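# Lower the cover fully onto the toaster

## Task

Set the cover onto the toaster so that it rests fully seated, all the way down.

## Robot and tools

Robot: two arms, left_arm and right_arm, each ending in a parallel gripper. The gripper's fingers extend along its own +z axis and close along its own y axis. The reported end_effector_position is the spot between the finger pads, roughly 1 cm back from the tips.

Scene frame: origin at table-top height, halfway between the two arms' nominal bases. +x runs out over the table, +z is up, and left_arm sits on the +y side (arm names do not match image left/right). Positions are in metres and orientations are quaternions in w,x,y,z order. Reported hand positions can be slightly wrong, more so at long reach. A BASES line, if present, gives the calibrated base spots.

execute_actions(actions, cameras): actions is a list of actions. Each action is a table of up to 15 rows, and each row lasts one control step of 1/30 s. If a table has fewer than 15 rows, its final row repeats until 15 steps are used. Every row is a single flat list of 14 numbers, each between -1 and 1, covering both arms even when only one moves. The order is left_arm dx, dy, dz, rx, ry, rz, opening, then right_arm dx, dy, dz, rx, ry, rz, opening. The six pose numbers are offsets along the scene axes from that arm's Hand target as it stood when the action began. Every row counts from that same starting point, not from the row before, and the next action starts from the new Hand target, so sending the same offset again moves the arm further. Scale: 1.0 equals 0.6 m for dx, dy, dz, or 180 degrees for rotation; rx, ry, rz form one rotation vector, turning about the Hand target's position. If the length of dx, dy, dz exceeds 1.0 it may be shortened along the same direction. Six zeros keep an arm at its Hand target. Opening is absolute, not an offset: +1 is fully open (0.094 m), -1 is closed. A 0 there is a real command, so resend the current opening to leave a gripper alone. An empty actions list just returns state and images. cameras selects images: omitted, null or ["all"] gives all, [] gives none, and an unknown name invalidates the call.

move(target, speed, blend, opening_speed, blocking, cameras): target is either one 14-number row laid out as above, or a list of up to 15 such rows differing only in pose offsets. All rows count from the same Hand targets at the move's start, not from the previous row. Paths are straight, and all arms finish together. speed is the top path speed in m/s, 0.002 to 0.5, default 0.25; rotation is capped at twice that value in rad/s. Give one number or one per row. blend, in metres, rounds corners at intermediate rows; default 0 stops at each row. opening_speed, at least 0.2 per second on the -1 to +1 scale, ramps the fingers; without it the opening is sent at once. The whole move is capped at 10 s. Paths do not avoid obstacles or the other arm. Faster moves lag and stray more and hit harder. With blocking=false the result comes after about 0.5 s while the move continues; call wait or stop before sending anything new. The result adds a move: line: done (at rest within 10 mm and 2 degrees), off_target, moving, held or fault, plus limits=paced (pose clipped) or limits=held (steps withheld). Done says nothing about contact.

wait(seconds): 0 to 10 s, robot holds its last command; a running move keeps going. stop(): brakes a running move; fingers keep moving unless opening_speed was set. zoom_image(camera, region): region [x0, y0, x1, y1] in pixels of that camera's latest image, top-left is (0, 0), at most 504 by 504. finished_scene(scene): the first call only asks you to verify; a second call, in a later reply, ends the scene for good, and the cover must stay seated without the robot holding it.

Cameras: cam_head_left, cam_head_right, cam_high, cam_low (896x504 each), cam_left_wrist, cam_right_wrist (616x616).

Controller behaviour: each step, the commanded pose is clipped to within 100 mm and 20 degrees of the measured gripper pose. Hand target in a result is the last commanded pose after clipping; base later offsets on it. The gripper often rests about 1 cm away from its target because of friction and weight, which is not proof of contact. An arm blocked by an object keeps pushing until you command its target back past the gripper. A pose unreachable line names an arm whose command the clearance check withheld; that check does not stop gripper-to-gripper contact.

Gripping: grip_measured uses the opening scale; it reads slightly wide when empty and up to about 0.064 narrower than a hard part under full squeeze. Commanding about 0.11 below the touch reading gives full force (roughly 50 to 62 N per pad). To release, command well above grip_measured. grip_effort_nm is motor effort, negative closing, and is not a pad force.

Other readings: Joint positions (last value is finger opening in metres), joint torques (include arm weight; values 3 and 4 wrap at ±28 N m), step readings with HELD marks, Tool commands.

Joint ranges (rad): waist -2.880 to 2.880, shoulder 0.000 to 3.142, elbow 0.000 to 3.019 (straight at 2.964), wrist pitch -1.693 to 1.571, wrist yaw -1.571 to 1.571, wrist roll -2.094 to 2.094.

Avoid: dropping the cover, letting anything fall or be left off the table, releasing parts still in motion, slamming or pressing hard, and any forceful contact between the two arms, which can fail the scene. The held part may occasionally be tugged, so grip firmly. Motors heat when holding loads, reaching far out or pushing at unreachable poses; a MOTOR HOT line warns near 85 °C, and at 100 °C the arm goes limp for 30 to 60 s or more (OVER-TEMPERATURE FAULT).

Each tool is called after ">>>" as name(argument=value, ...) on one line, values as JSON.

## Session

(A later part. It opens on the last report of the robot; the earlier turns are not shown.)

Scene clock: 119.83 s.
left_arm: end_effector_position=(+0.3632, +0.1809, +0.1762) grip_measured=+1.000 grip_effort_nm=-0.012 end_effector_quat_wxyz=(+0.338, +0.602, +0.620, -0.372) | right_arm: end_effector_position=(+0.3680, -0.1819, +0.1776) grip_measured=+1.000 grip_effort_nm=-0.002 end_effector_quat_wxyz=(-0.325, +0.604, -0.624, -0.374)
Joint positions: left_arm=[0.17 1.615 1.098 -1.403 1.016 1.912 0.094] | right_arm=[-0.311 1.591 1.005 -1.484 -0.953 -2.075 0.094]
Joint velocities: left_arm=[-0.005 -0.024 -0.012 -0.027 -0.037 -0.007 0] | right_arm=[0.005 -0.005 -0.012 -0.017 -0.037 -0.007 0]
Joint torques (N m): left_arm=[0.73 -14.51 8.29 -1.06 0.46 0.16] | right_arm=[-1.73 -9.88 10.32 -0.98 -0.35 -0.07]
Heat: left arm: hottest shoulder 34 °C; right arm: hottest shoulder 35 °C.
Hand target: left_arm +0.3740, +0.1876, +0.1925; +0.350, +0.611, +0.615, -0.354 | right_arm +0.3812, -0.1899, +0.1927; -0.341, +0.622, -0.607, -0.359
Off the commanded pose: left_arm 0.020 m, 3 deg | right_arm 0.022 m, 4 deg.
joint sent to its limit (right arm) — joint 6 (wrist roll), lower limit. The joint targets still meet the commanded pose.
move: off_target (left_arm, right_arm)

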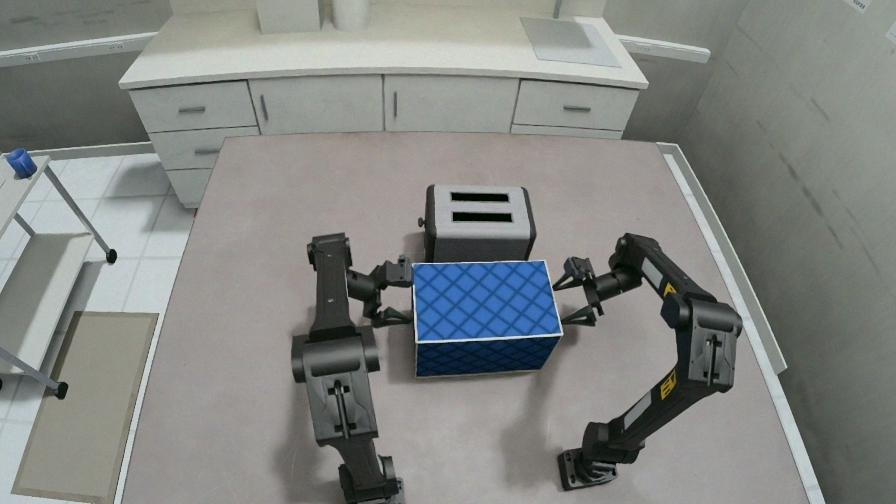

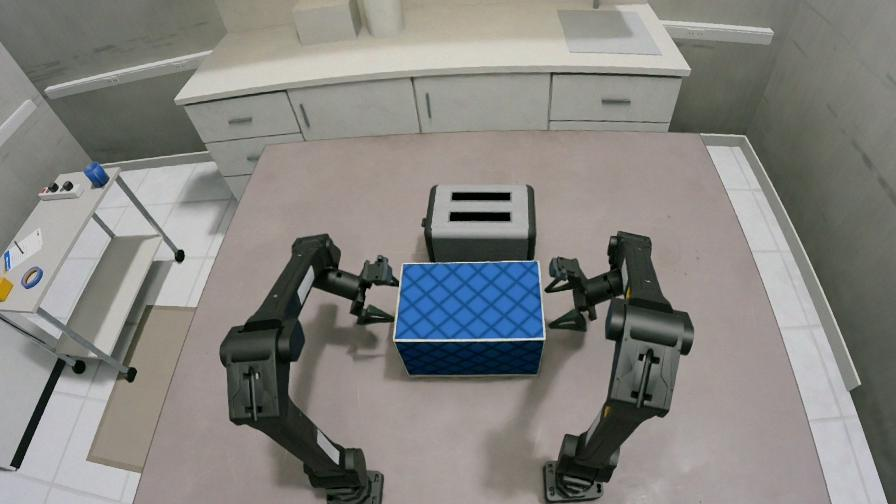

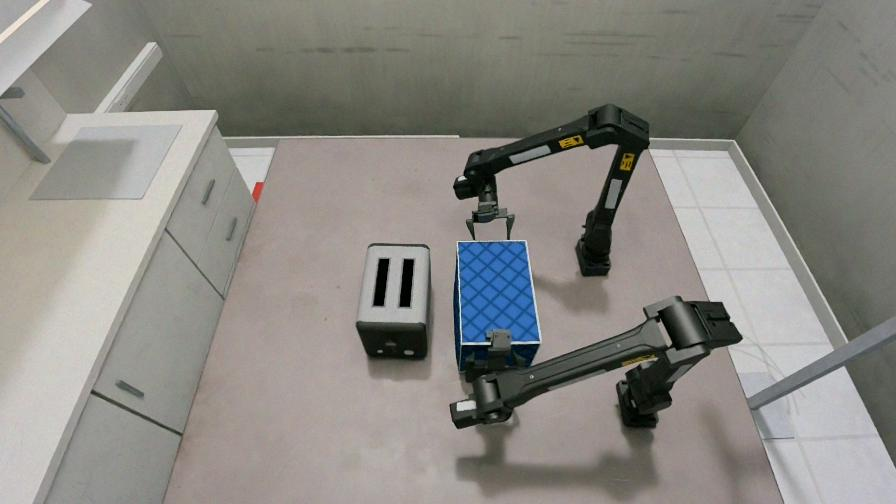

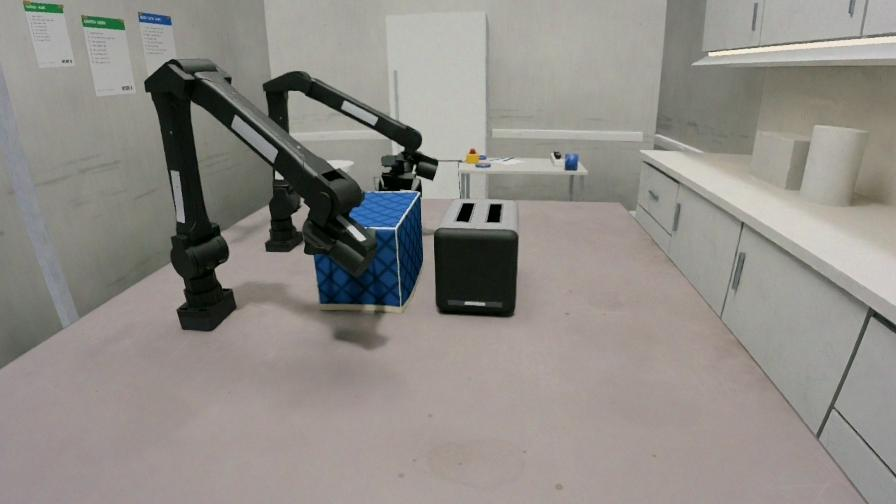

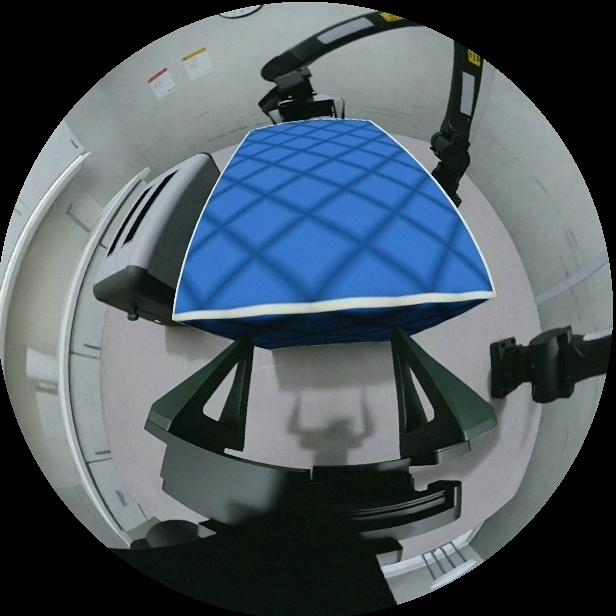

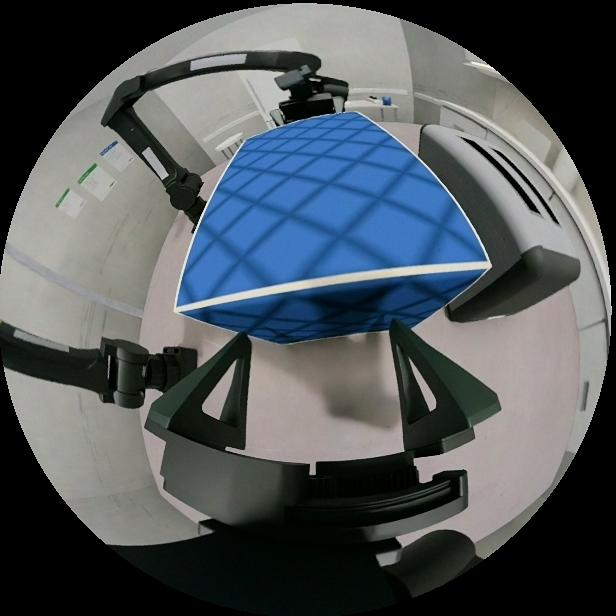

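>>> move(target=[-0.017,-0.08,-0.01,0,0,0,1,-0.02,0.085,-0.012,0,0,0,1], speed=0.04)

>>> zoom_image(camera="cam_low", region=[280, 140, 540, 340])

>>> zoom_image(camera="cam_head_right", region=[300, 200, 640, 400])

Scene clock: 125.93 s.
left_arm: end_effector_position=(+0.3634, +0.1495, +0.1744) grip_measured=+1.000 grip_effort_nm=-0.012 end_effector_quat_wxyz=(+0.343, +0.602, +0.624, -0.361) | right_arm: end_effector_position=(+0.3739, -0.1472, +0.1804) grip_measured=+1.000 grip_effort_nm=-0.007 end_effector_quat_wxyz=(-0.340, +0.618, -0.611, -0.359)
Joint positions: left_arm=[0.092 1.562 1.044 -1.231 1.032 1.735 0.094] | right_arm=[-0.22 1.542 0.971 -1.346 -0.997 -1.957 0.094]
Joint velocities: left_arm=[0.015 -0.005 -0.017 -0.007 -0.051 -0.007 0] | right_arm=[-0.015 0.005 -0.002 0.002 -0.022 -0.022 0]
Joint torques (N m): left_arm=[-1.85 -14.97 6.17 -0.02 0.83 -0.07] | right_arm=[0.79 -10.29 5.97 -0.24 -0.95 0.29]
Heat: left arm: hottest shoulder 33 °C; right arm: hottest shoulder 35 °C.
Hand target: left_arm +0.3629, +0.1401, +0.1858; +0.350, +0.612, +0.614, -0.355 | right_arm +0.3692, -0.1385, +0.1866; -0.342, +0.622, -0.606, -0.359
Off the commanded pose: left_arm 0.016 m, 2 deg | right_arm 0.011 m, 1 deg.
move: off_target (left_arm, right_arm)

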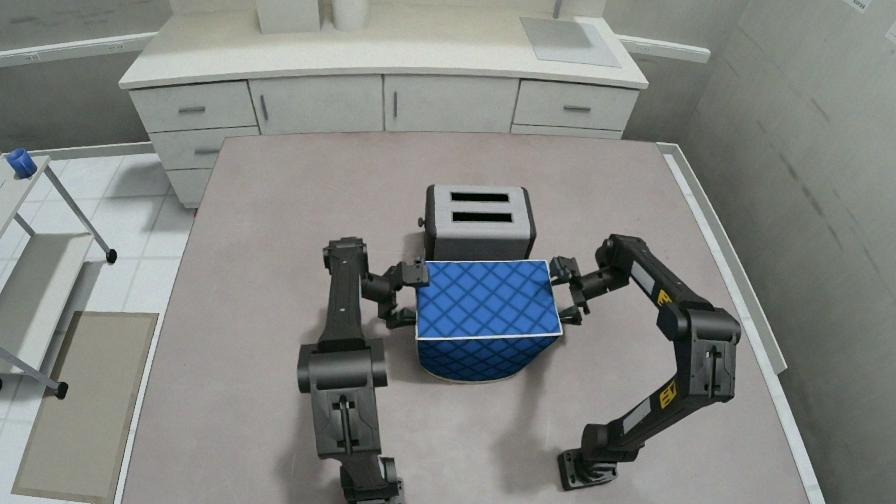

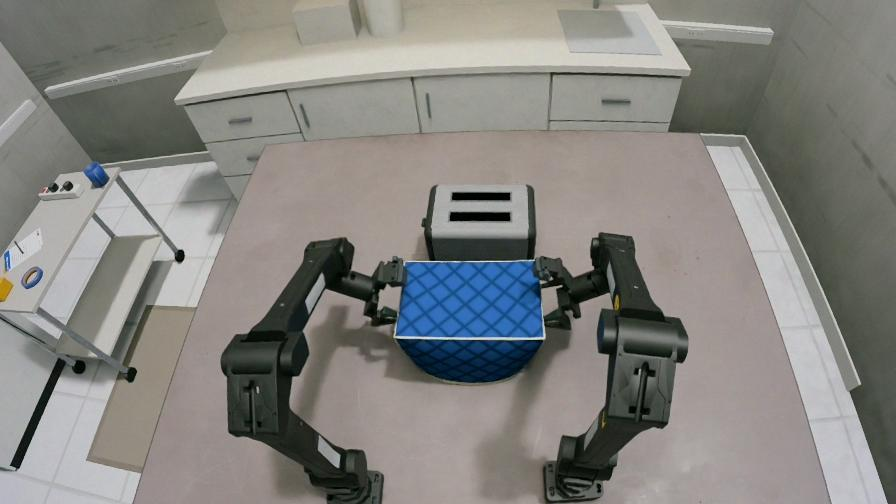

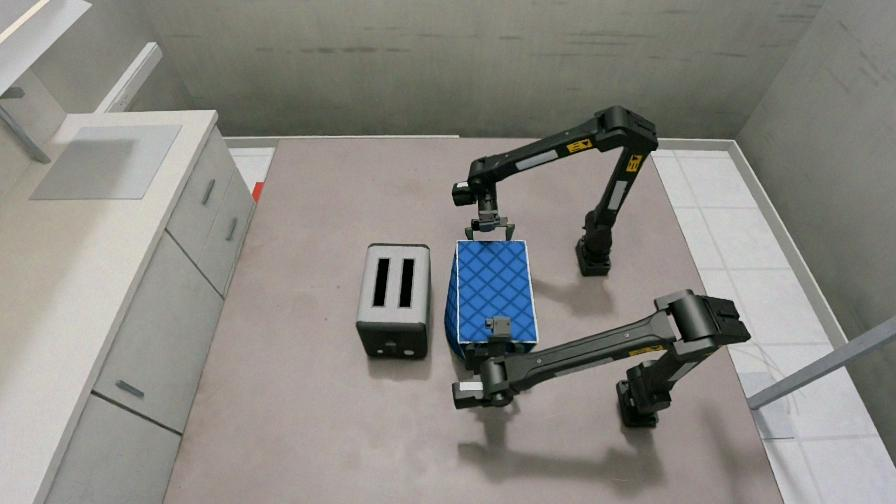

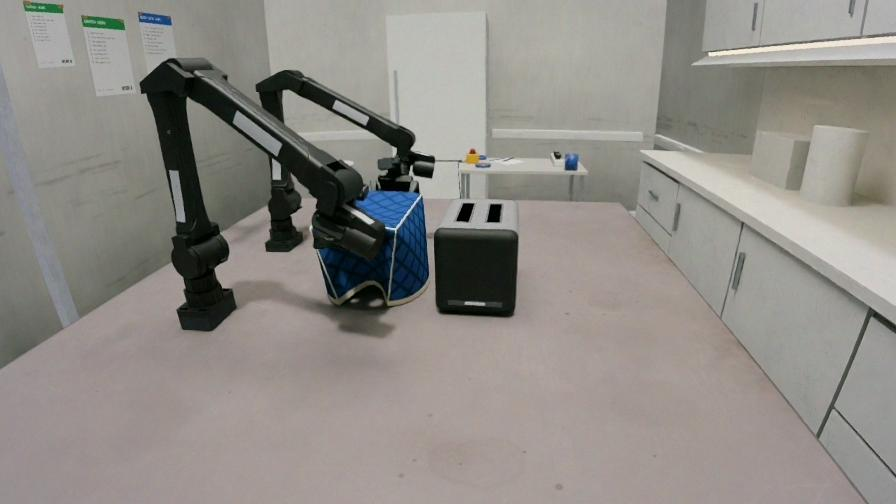

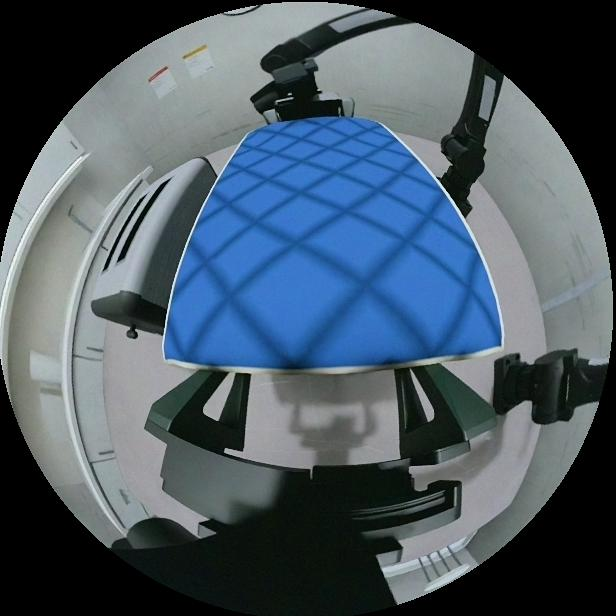

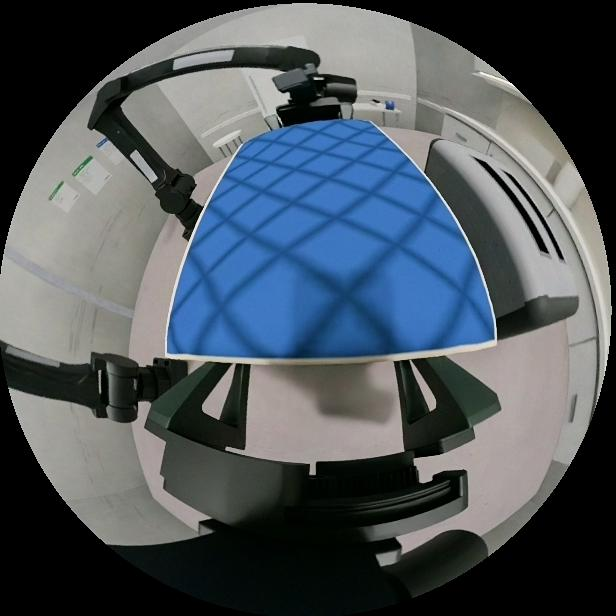

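Scaled by 1.938.

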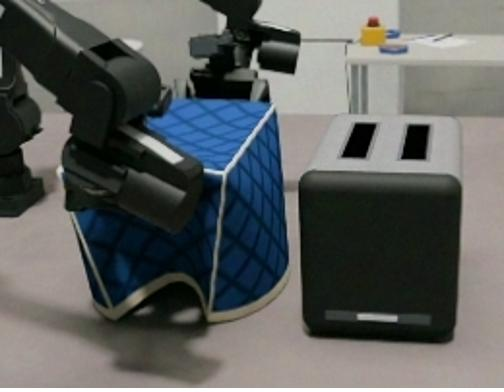

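Scaled by 1.482.

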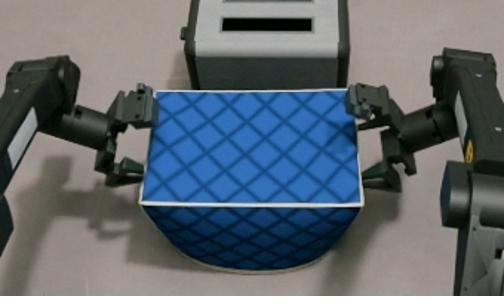

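>>> move(target=[[0,0.07,0,0,0,0,1,0,-0.07,0,0,0,0,1],[0.0,0.07,0.05,0,0,0,1,-0.01,-0.07,0.04,0,0,0,1],[0.0,0.045,0.05,0,0,0,1,-0.01,-0.045,0.04,0,0,0,1]], speed=0.1)

>>> zoom_image(camera="cam_head_right", region=[360, 230, 460, 350])

>>> zoom_image(camera="cam_head_left", region=[520, 230, 620, 350])

Scene clock: 139.57 s.
left_arm: end_effector_position=(+0.3540, +0.1724, +0.1986) grip_measured=+1.000 grip_effort_nm=-0.012 end_effector_quat_wxyz=(+0.337, +0.597, +0.626, -0.371) | right_arm: end_effector_position=(+0.3510, -0.1685, +0.1943) grip_measured=+1.000 grip_effort_nm=-0.007 end_effector_quat_wxyz=(-0.329, +0.607, -0.617, -0.378)
Joint positions: left_arm=[0.153 1.548 1.088 -1.417 1.022 1.855 0.094] | right_arm=[-0.29 1.522 0.97 -1.511 -0.97 -2.072 0.094]
Joint velocities: left_arm=[-0.005 0.005 0.002 -0.022 0.037 0.022 0] | right_arm=[-0.005 -0.005 -0.017 -0.002 0.007 -0.037 0]
Joint torques (N m): left_arm=[-1.32 -14.97 8.24 -0.09 0.76 -0.03] | right_arm=[0.21 -9.52 10.1 -0.44 -0.77 0.17]
Heat: left arm: hottest shoulder 33 °C; right arm: hottest shoulder 35 °C.
Hand target: left_arm +0.3632, +0.1664, +0.2160; +0.350, +0.611, +0.615, -0.355 | right_arm +0.3633, -0.1658, +0.2102; -0.341, +0.622, -0.606, -0.359
Off the commanded pose: left_arm 0.020 m, 3 deg | right_arm 0.021 m, 3 deg.
move: off_target (left_arm, right_arm)

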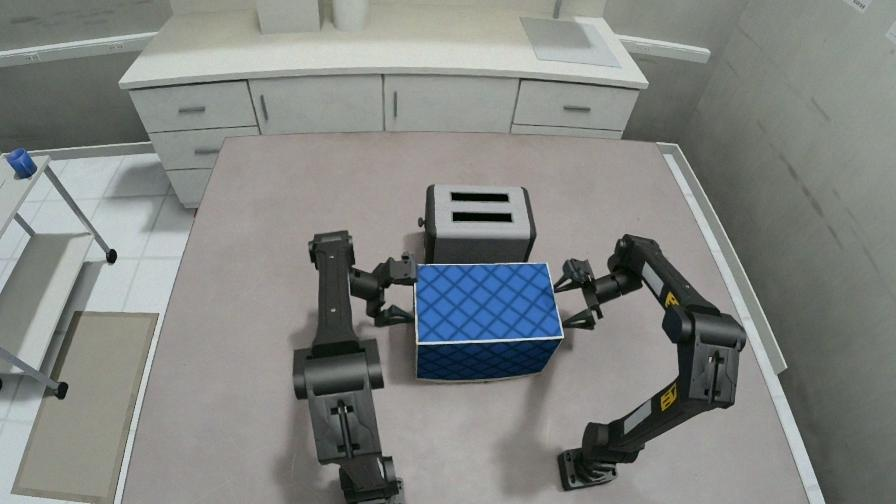

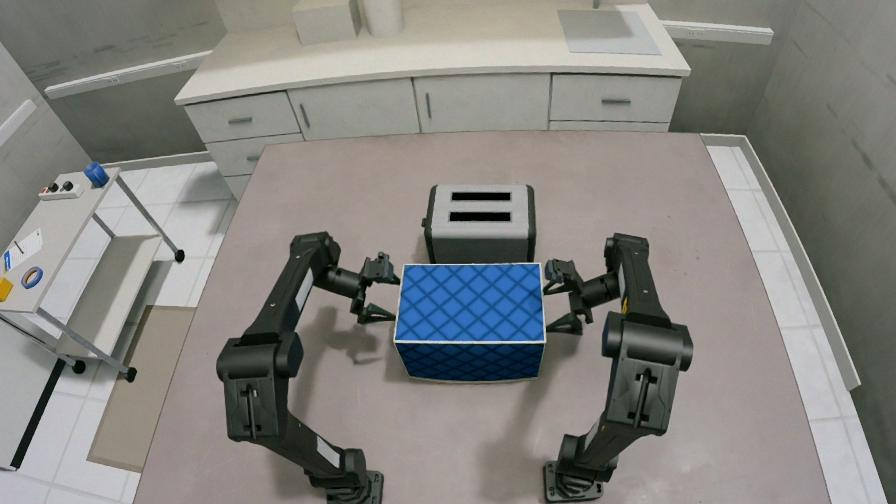

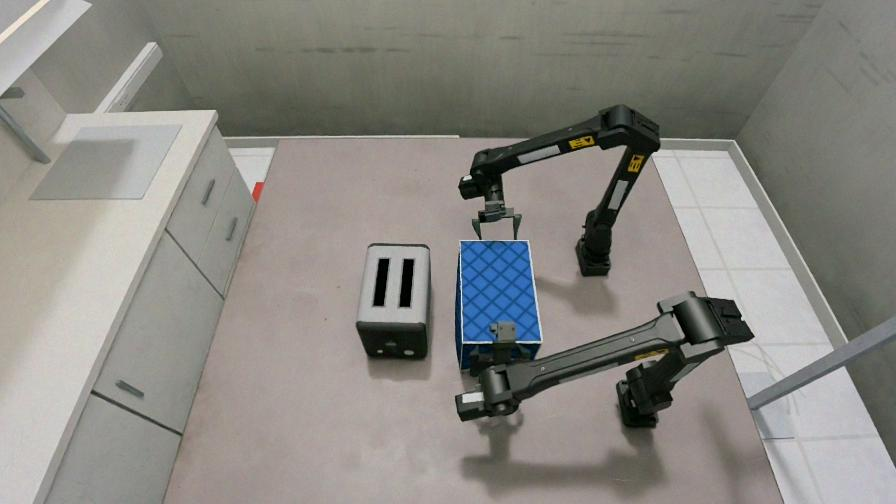

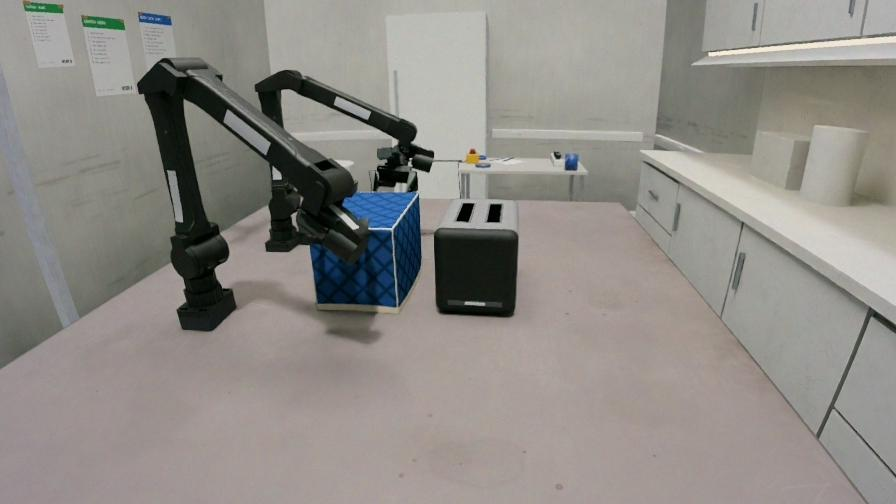

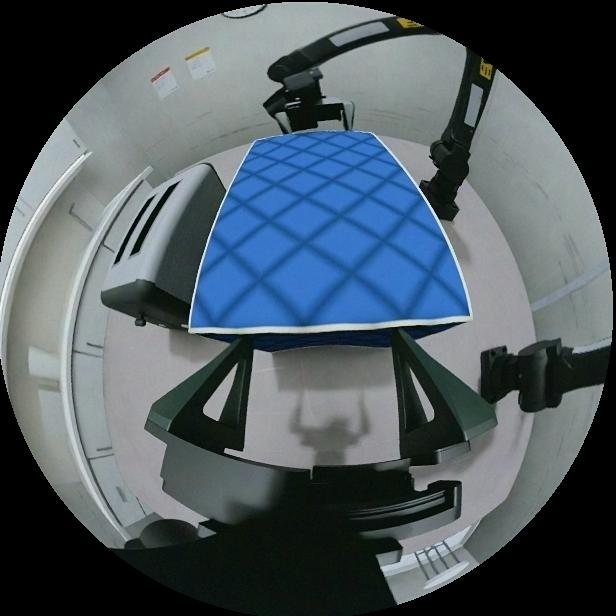

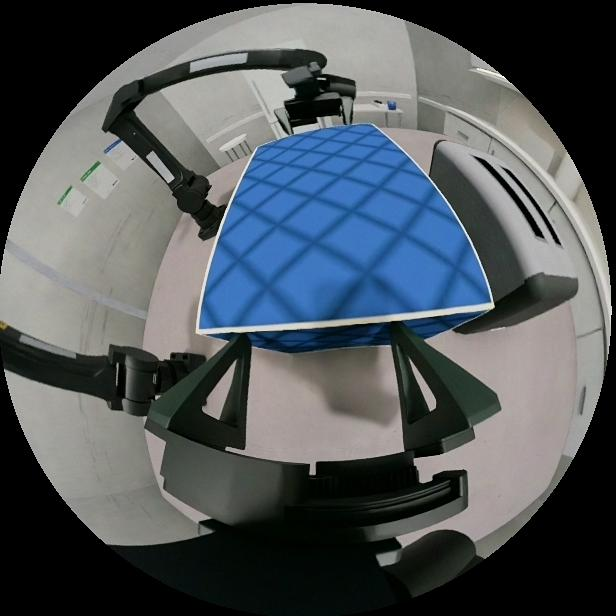

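Scaled by 4.200.

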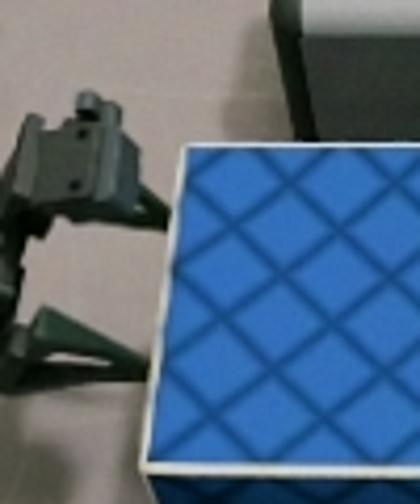

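Scaled by 4.200.

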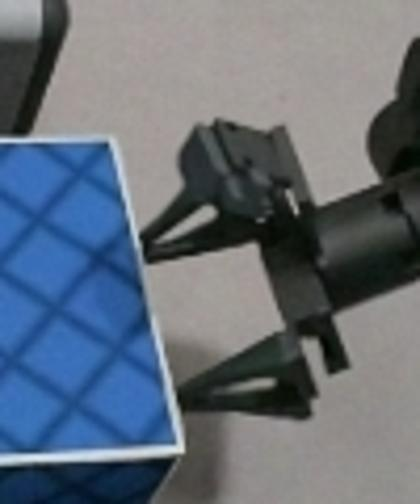

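>>> move(target=[[0,0,0.012,0,0,0,1,0.015,0,0.025,0,0,0,1],[0,-0.05,0.01,0,0,0,1,0.015,0.05,0.025,0,0,0,1]], speed=0.04)

>>> zoom_image(camera="cam_head_right", region=[340, 220, 610, 390])

Scene clock: 147.13 s.
left_arm: end_effector_position=(+0.3619, +0.1464, +0.2075) grip_measured=+1.000 grip_effort_nm=-0.002 end_effector_quat_wxyz=(+0.340, +0.601, +0.626, -0.363) | right_arm: end_effector_position=(+0.3673, -0.1425, +0.2115) grip_measured=+1.000 grip_effort_nm=-0.012 end_effector_quat_wxyz=(-0.333, +0.612, -0.614, -0.370)
Joint positions: left_arm=[0.085 1.516 1.088 -1.315 1.032 1.717 0.094] | right_arm=[-0.211 1.492 1.002 -1.445 -1.001 -1.942 0.094]
Joint velocities: left_arm=[-0.005 0.005 -0.007 -0.017 -0.007 -0.037 0] | right_arm=[-0.005 -0.015 -0.002 -0.017 -0.051 -0.037 0]
Joint torques (N m): left_arm=[-1.61 -15.03 7.09 -0.16 0.88 -0.01] | right_arm=[0.62 -9.99 9.07 -0.2 -0.92 0.28]
Heat: left arm: hottest shoulder 33 °C; right arm: hottest shoulder 35 °C.
Hand target: left_arm +0.3626, +0.1365, +0.2215; +0.349, +0.612, +0.614, -0.356 | right_arm +0.3726, -0.1357, +0.2258; -0.342, +0.622, -0.606, -0.359
Off the commanded pose: left_arm 0.018 m, 2 deg | right_arm 0.016 m, 2 deg.
move: off_target (left_arm, right_arm)

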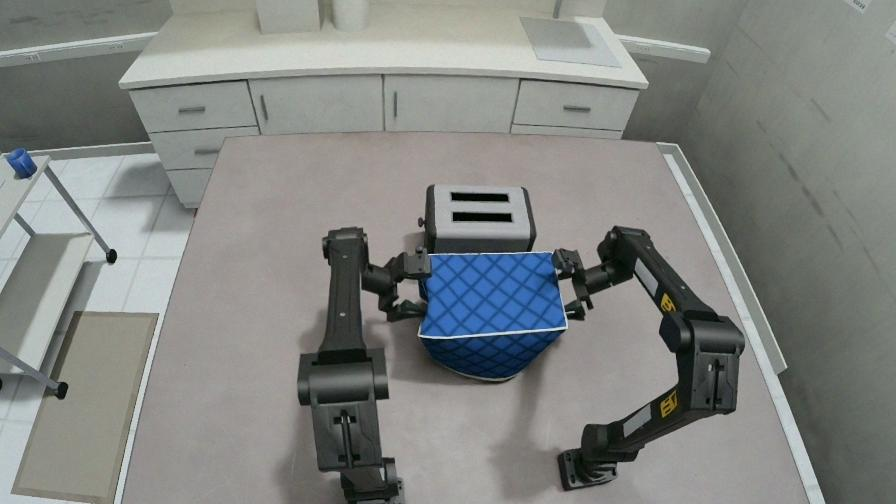

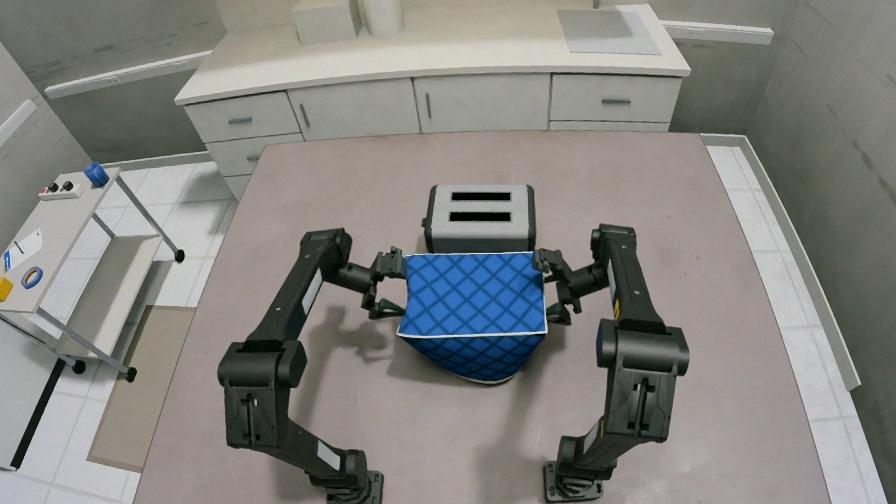

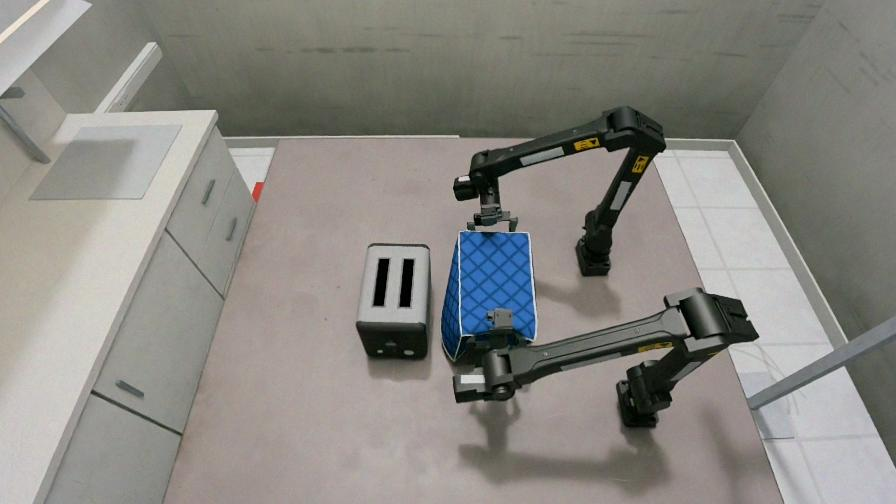

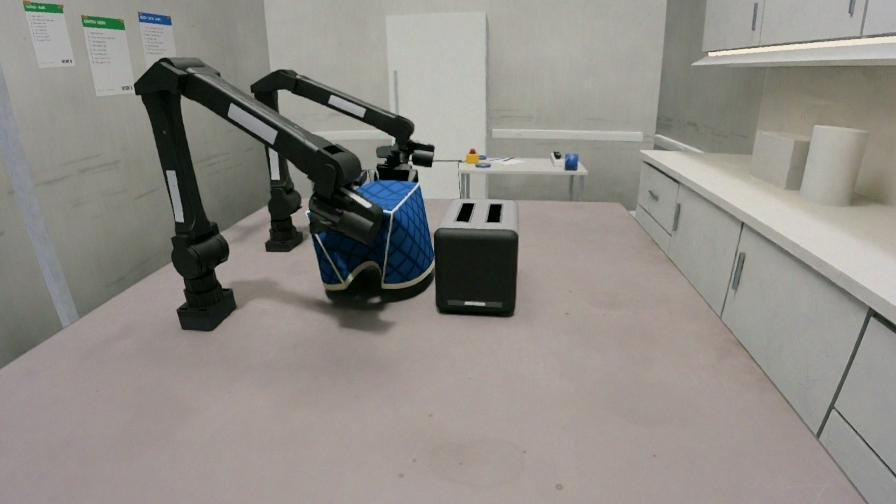

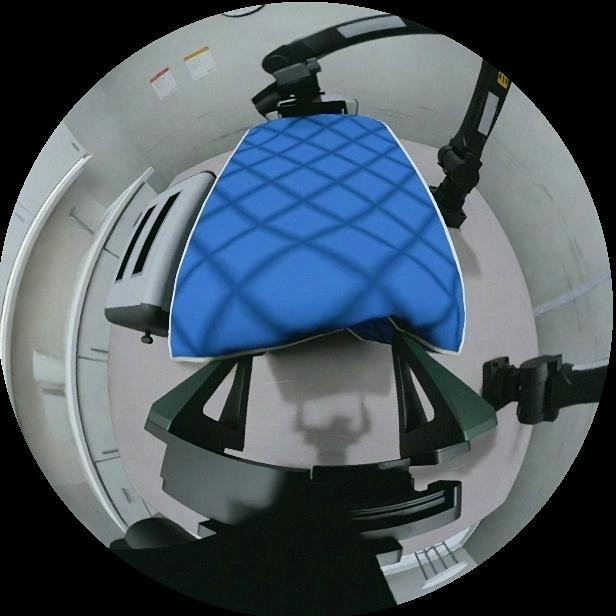

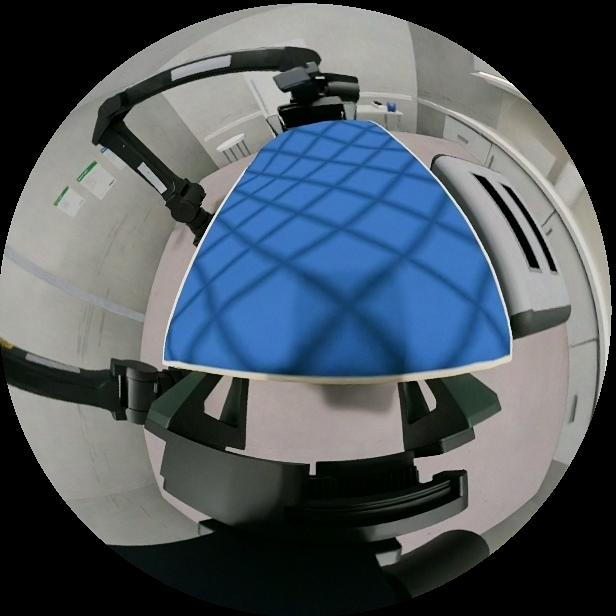

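Scaled by 1.867.

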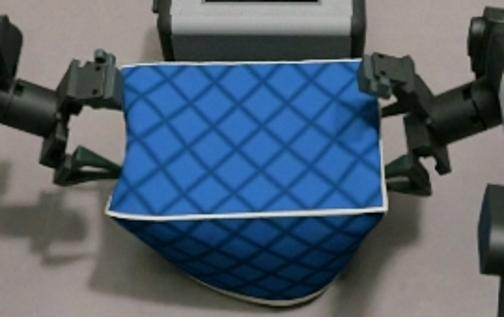

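>>> move(target=[[0,0.1,0,0,0,0,1,0,-0.1,0,0,0,0,1],[0,0.17,0.17,0.0666,0.394,0.305,1,-0.01,-0.17,0.17,-0.067,0.394,-0.305,1]], speed=[0.08,0.3])

Scene clock: 172.53 s.
left_arm: end_effector_position=(+0.3579, +0.2285, +0.3012) grip_measured=+1.000 grip_effort_nm=-0.012 end_effector_quat_wxyz=(+0.007, -0.010, +0.924, -0.381) | right_arm: end_effector_position=(+0.3600, -0.2293, +0.3032) grip_measured=+1.000 grip_effort_nm=-0.022 end_effector_quat_wxyz=(+0.034, +0.015, +0.925, +0.377)
Joint positions: left_arm=[0.223 1.433 1.347 -1.679 0.763 0.284 0.094] | right_arm=[-0.385 1.329 1.198 -1.671 -0.748 -0.406 0.094]
Joint velocities: left_arm=[-0.005 -0.005 0.012 0.002 0.007 0.007 0] | right_arm=[-0.015 -0.005 0.012 0.002 0.007 0.007 0]
Joint torques (N m): left_arm=[1.08 -13.92 10.1 -0.57 0.34 0.04] | right_arm=[-2.08 -8.41 13.44 -0.4 -0.3 0.23]
Heat: left arm: hottest shoulder 32 °C; right arm: hottest shoulder 34 °C.
Hand target: left_arm +0.3634, +0.2364, +0.3242; +0.002, +0.001, +0.924, -0.382 | right_arm +0.3684, -0.2387, +0.3276; -0.001, -0.008, +0.920, +0.392
Off the commanded pose: left_arm 0.025 m, 2 deg | right_arm 0.027 m, 5 deg.
joint sent to its limit (left arm) — joint 4 (wrist pitch), lower limit. The joint targets are off in orientation, not in position.
joint sent to its limit (right arm) — joint 4 (wrist pitch), lower limit. The joint targets are off in orientation, not in position.
move: off_target (left_arm, right_arm)

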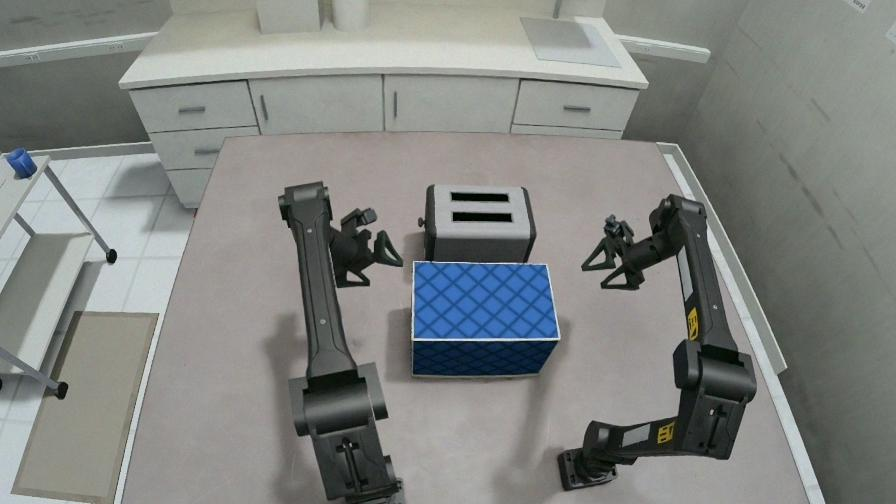

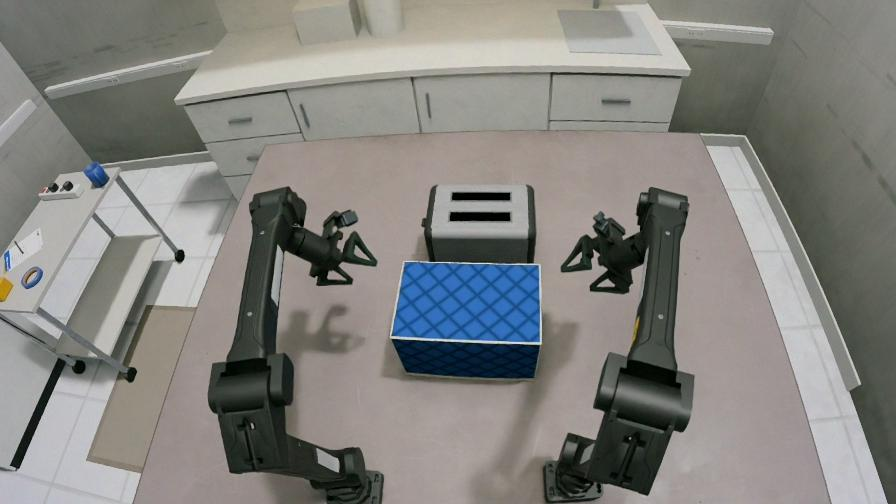

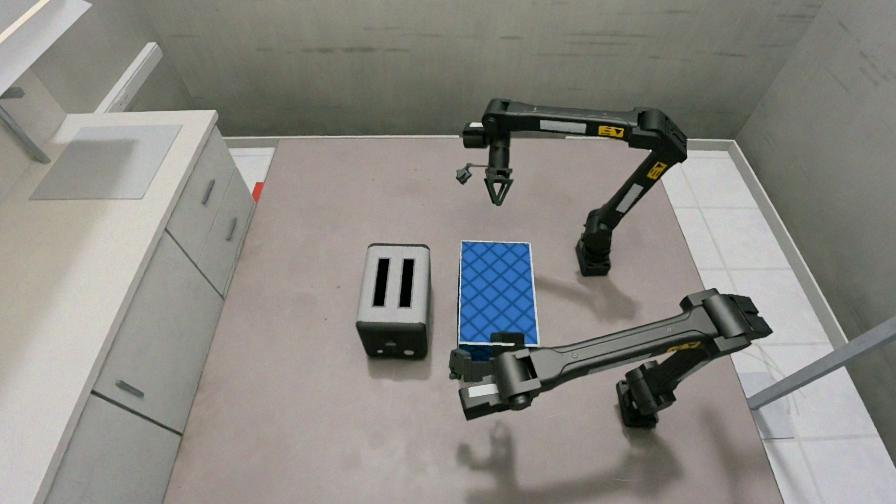

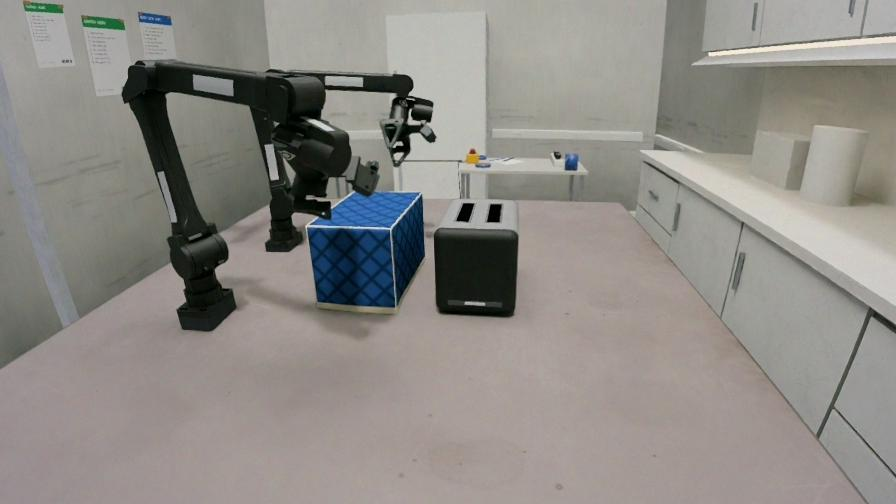

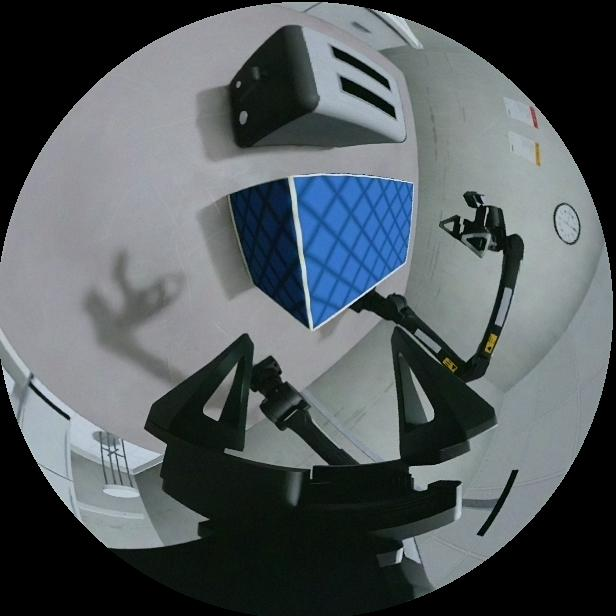

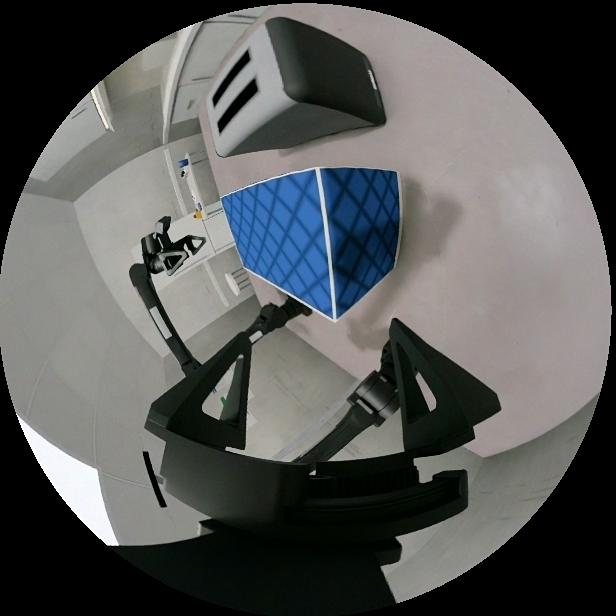

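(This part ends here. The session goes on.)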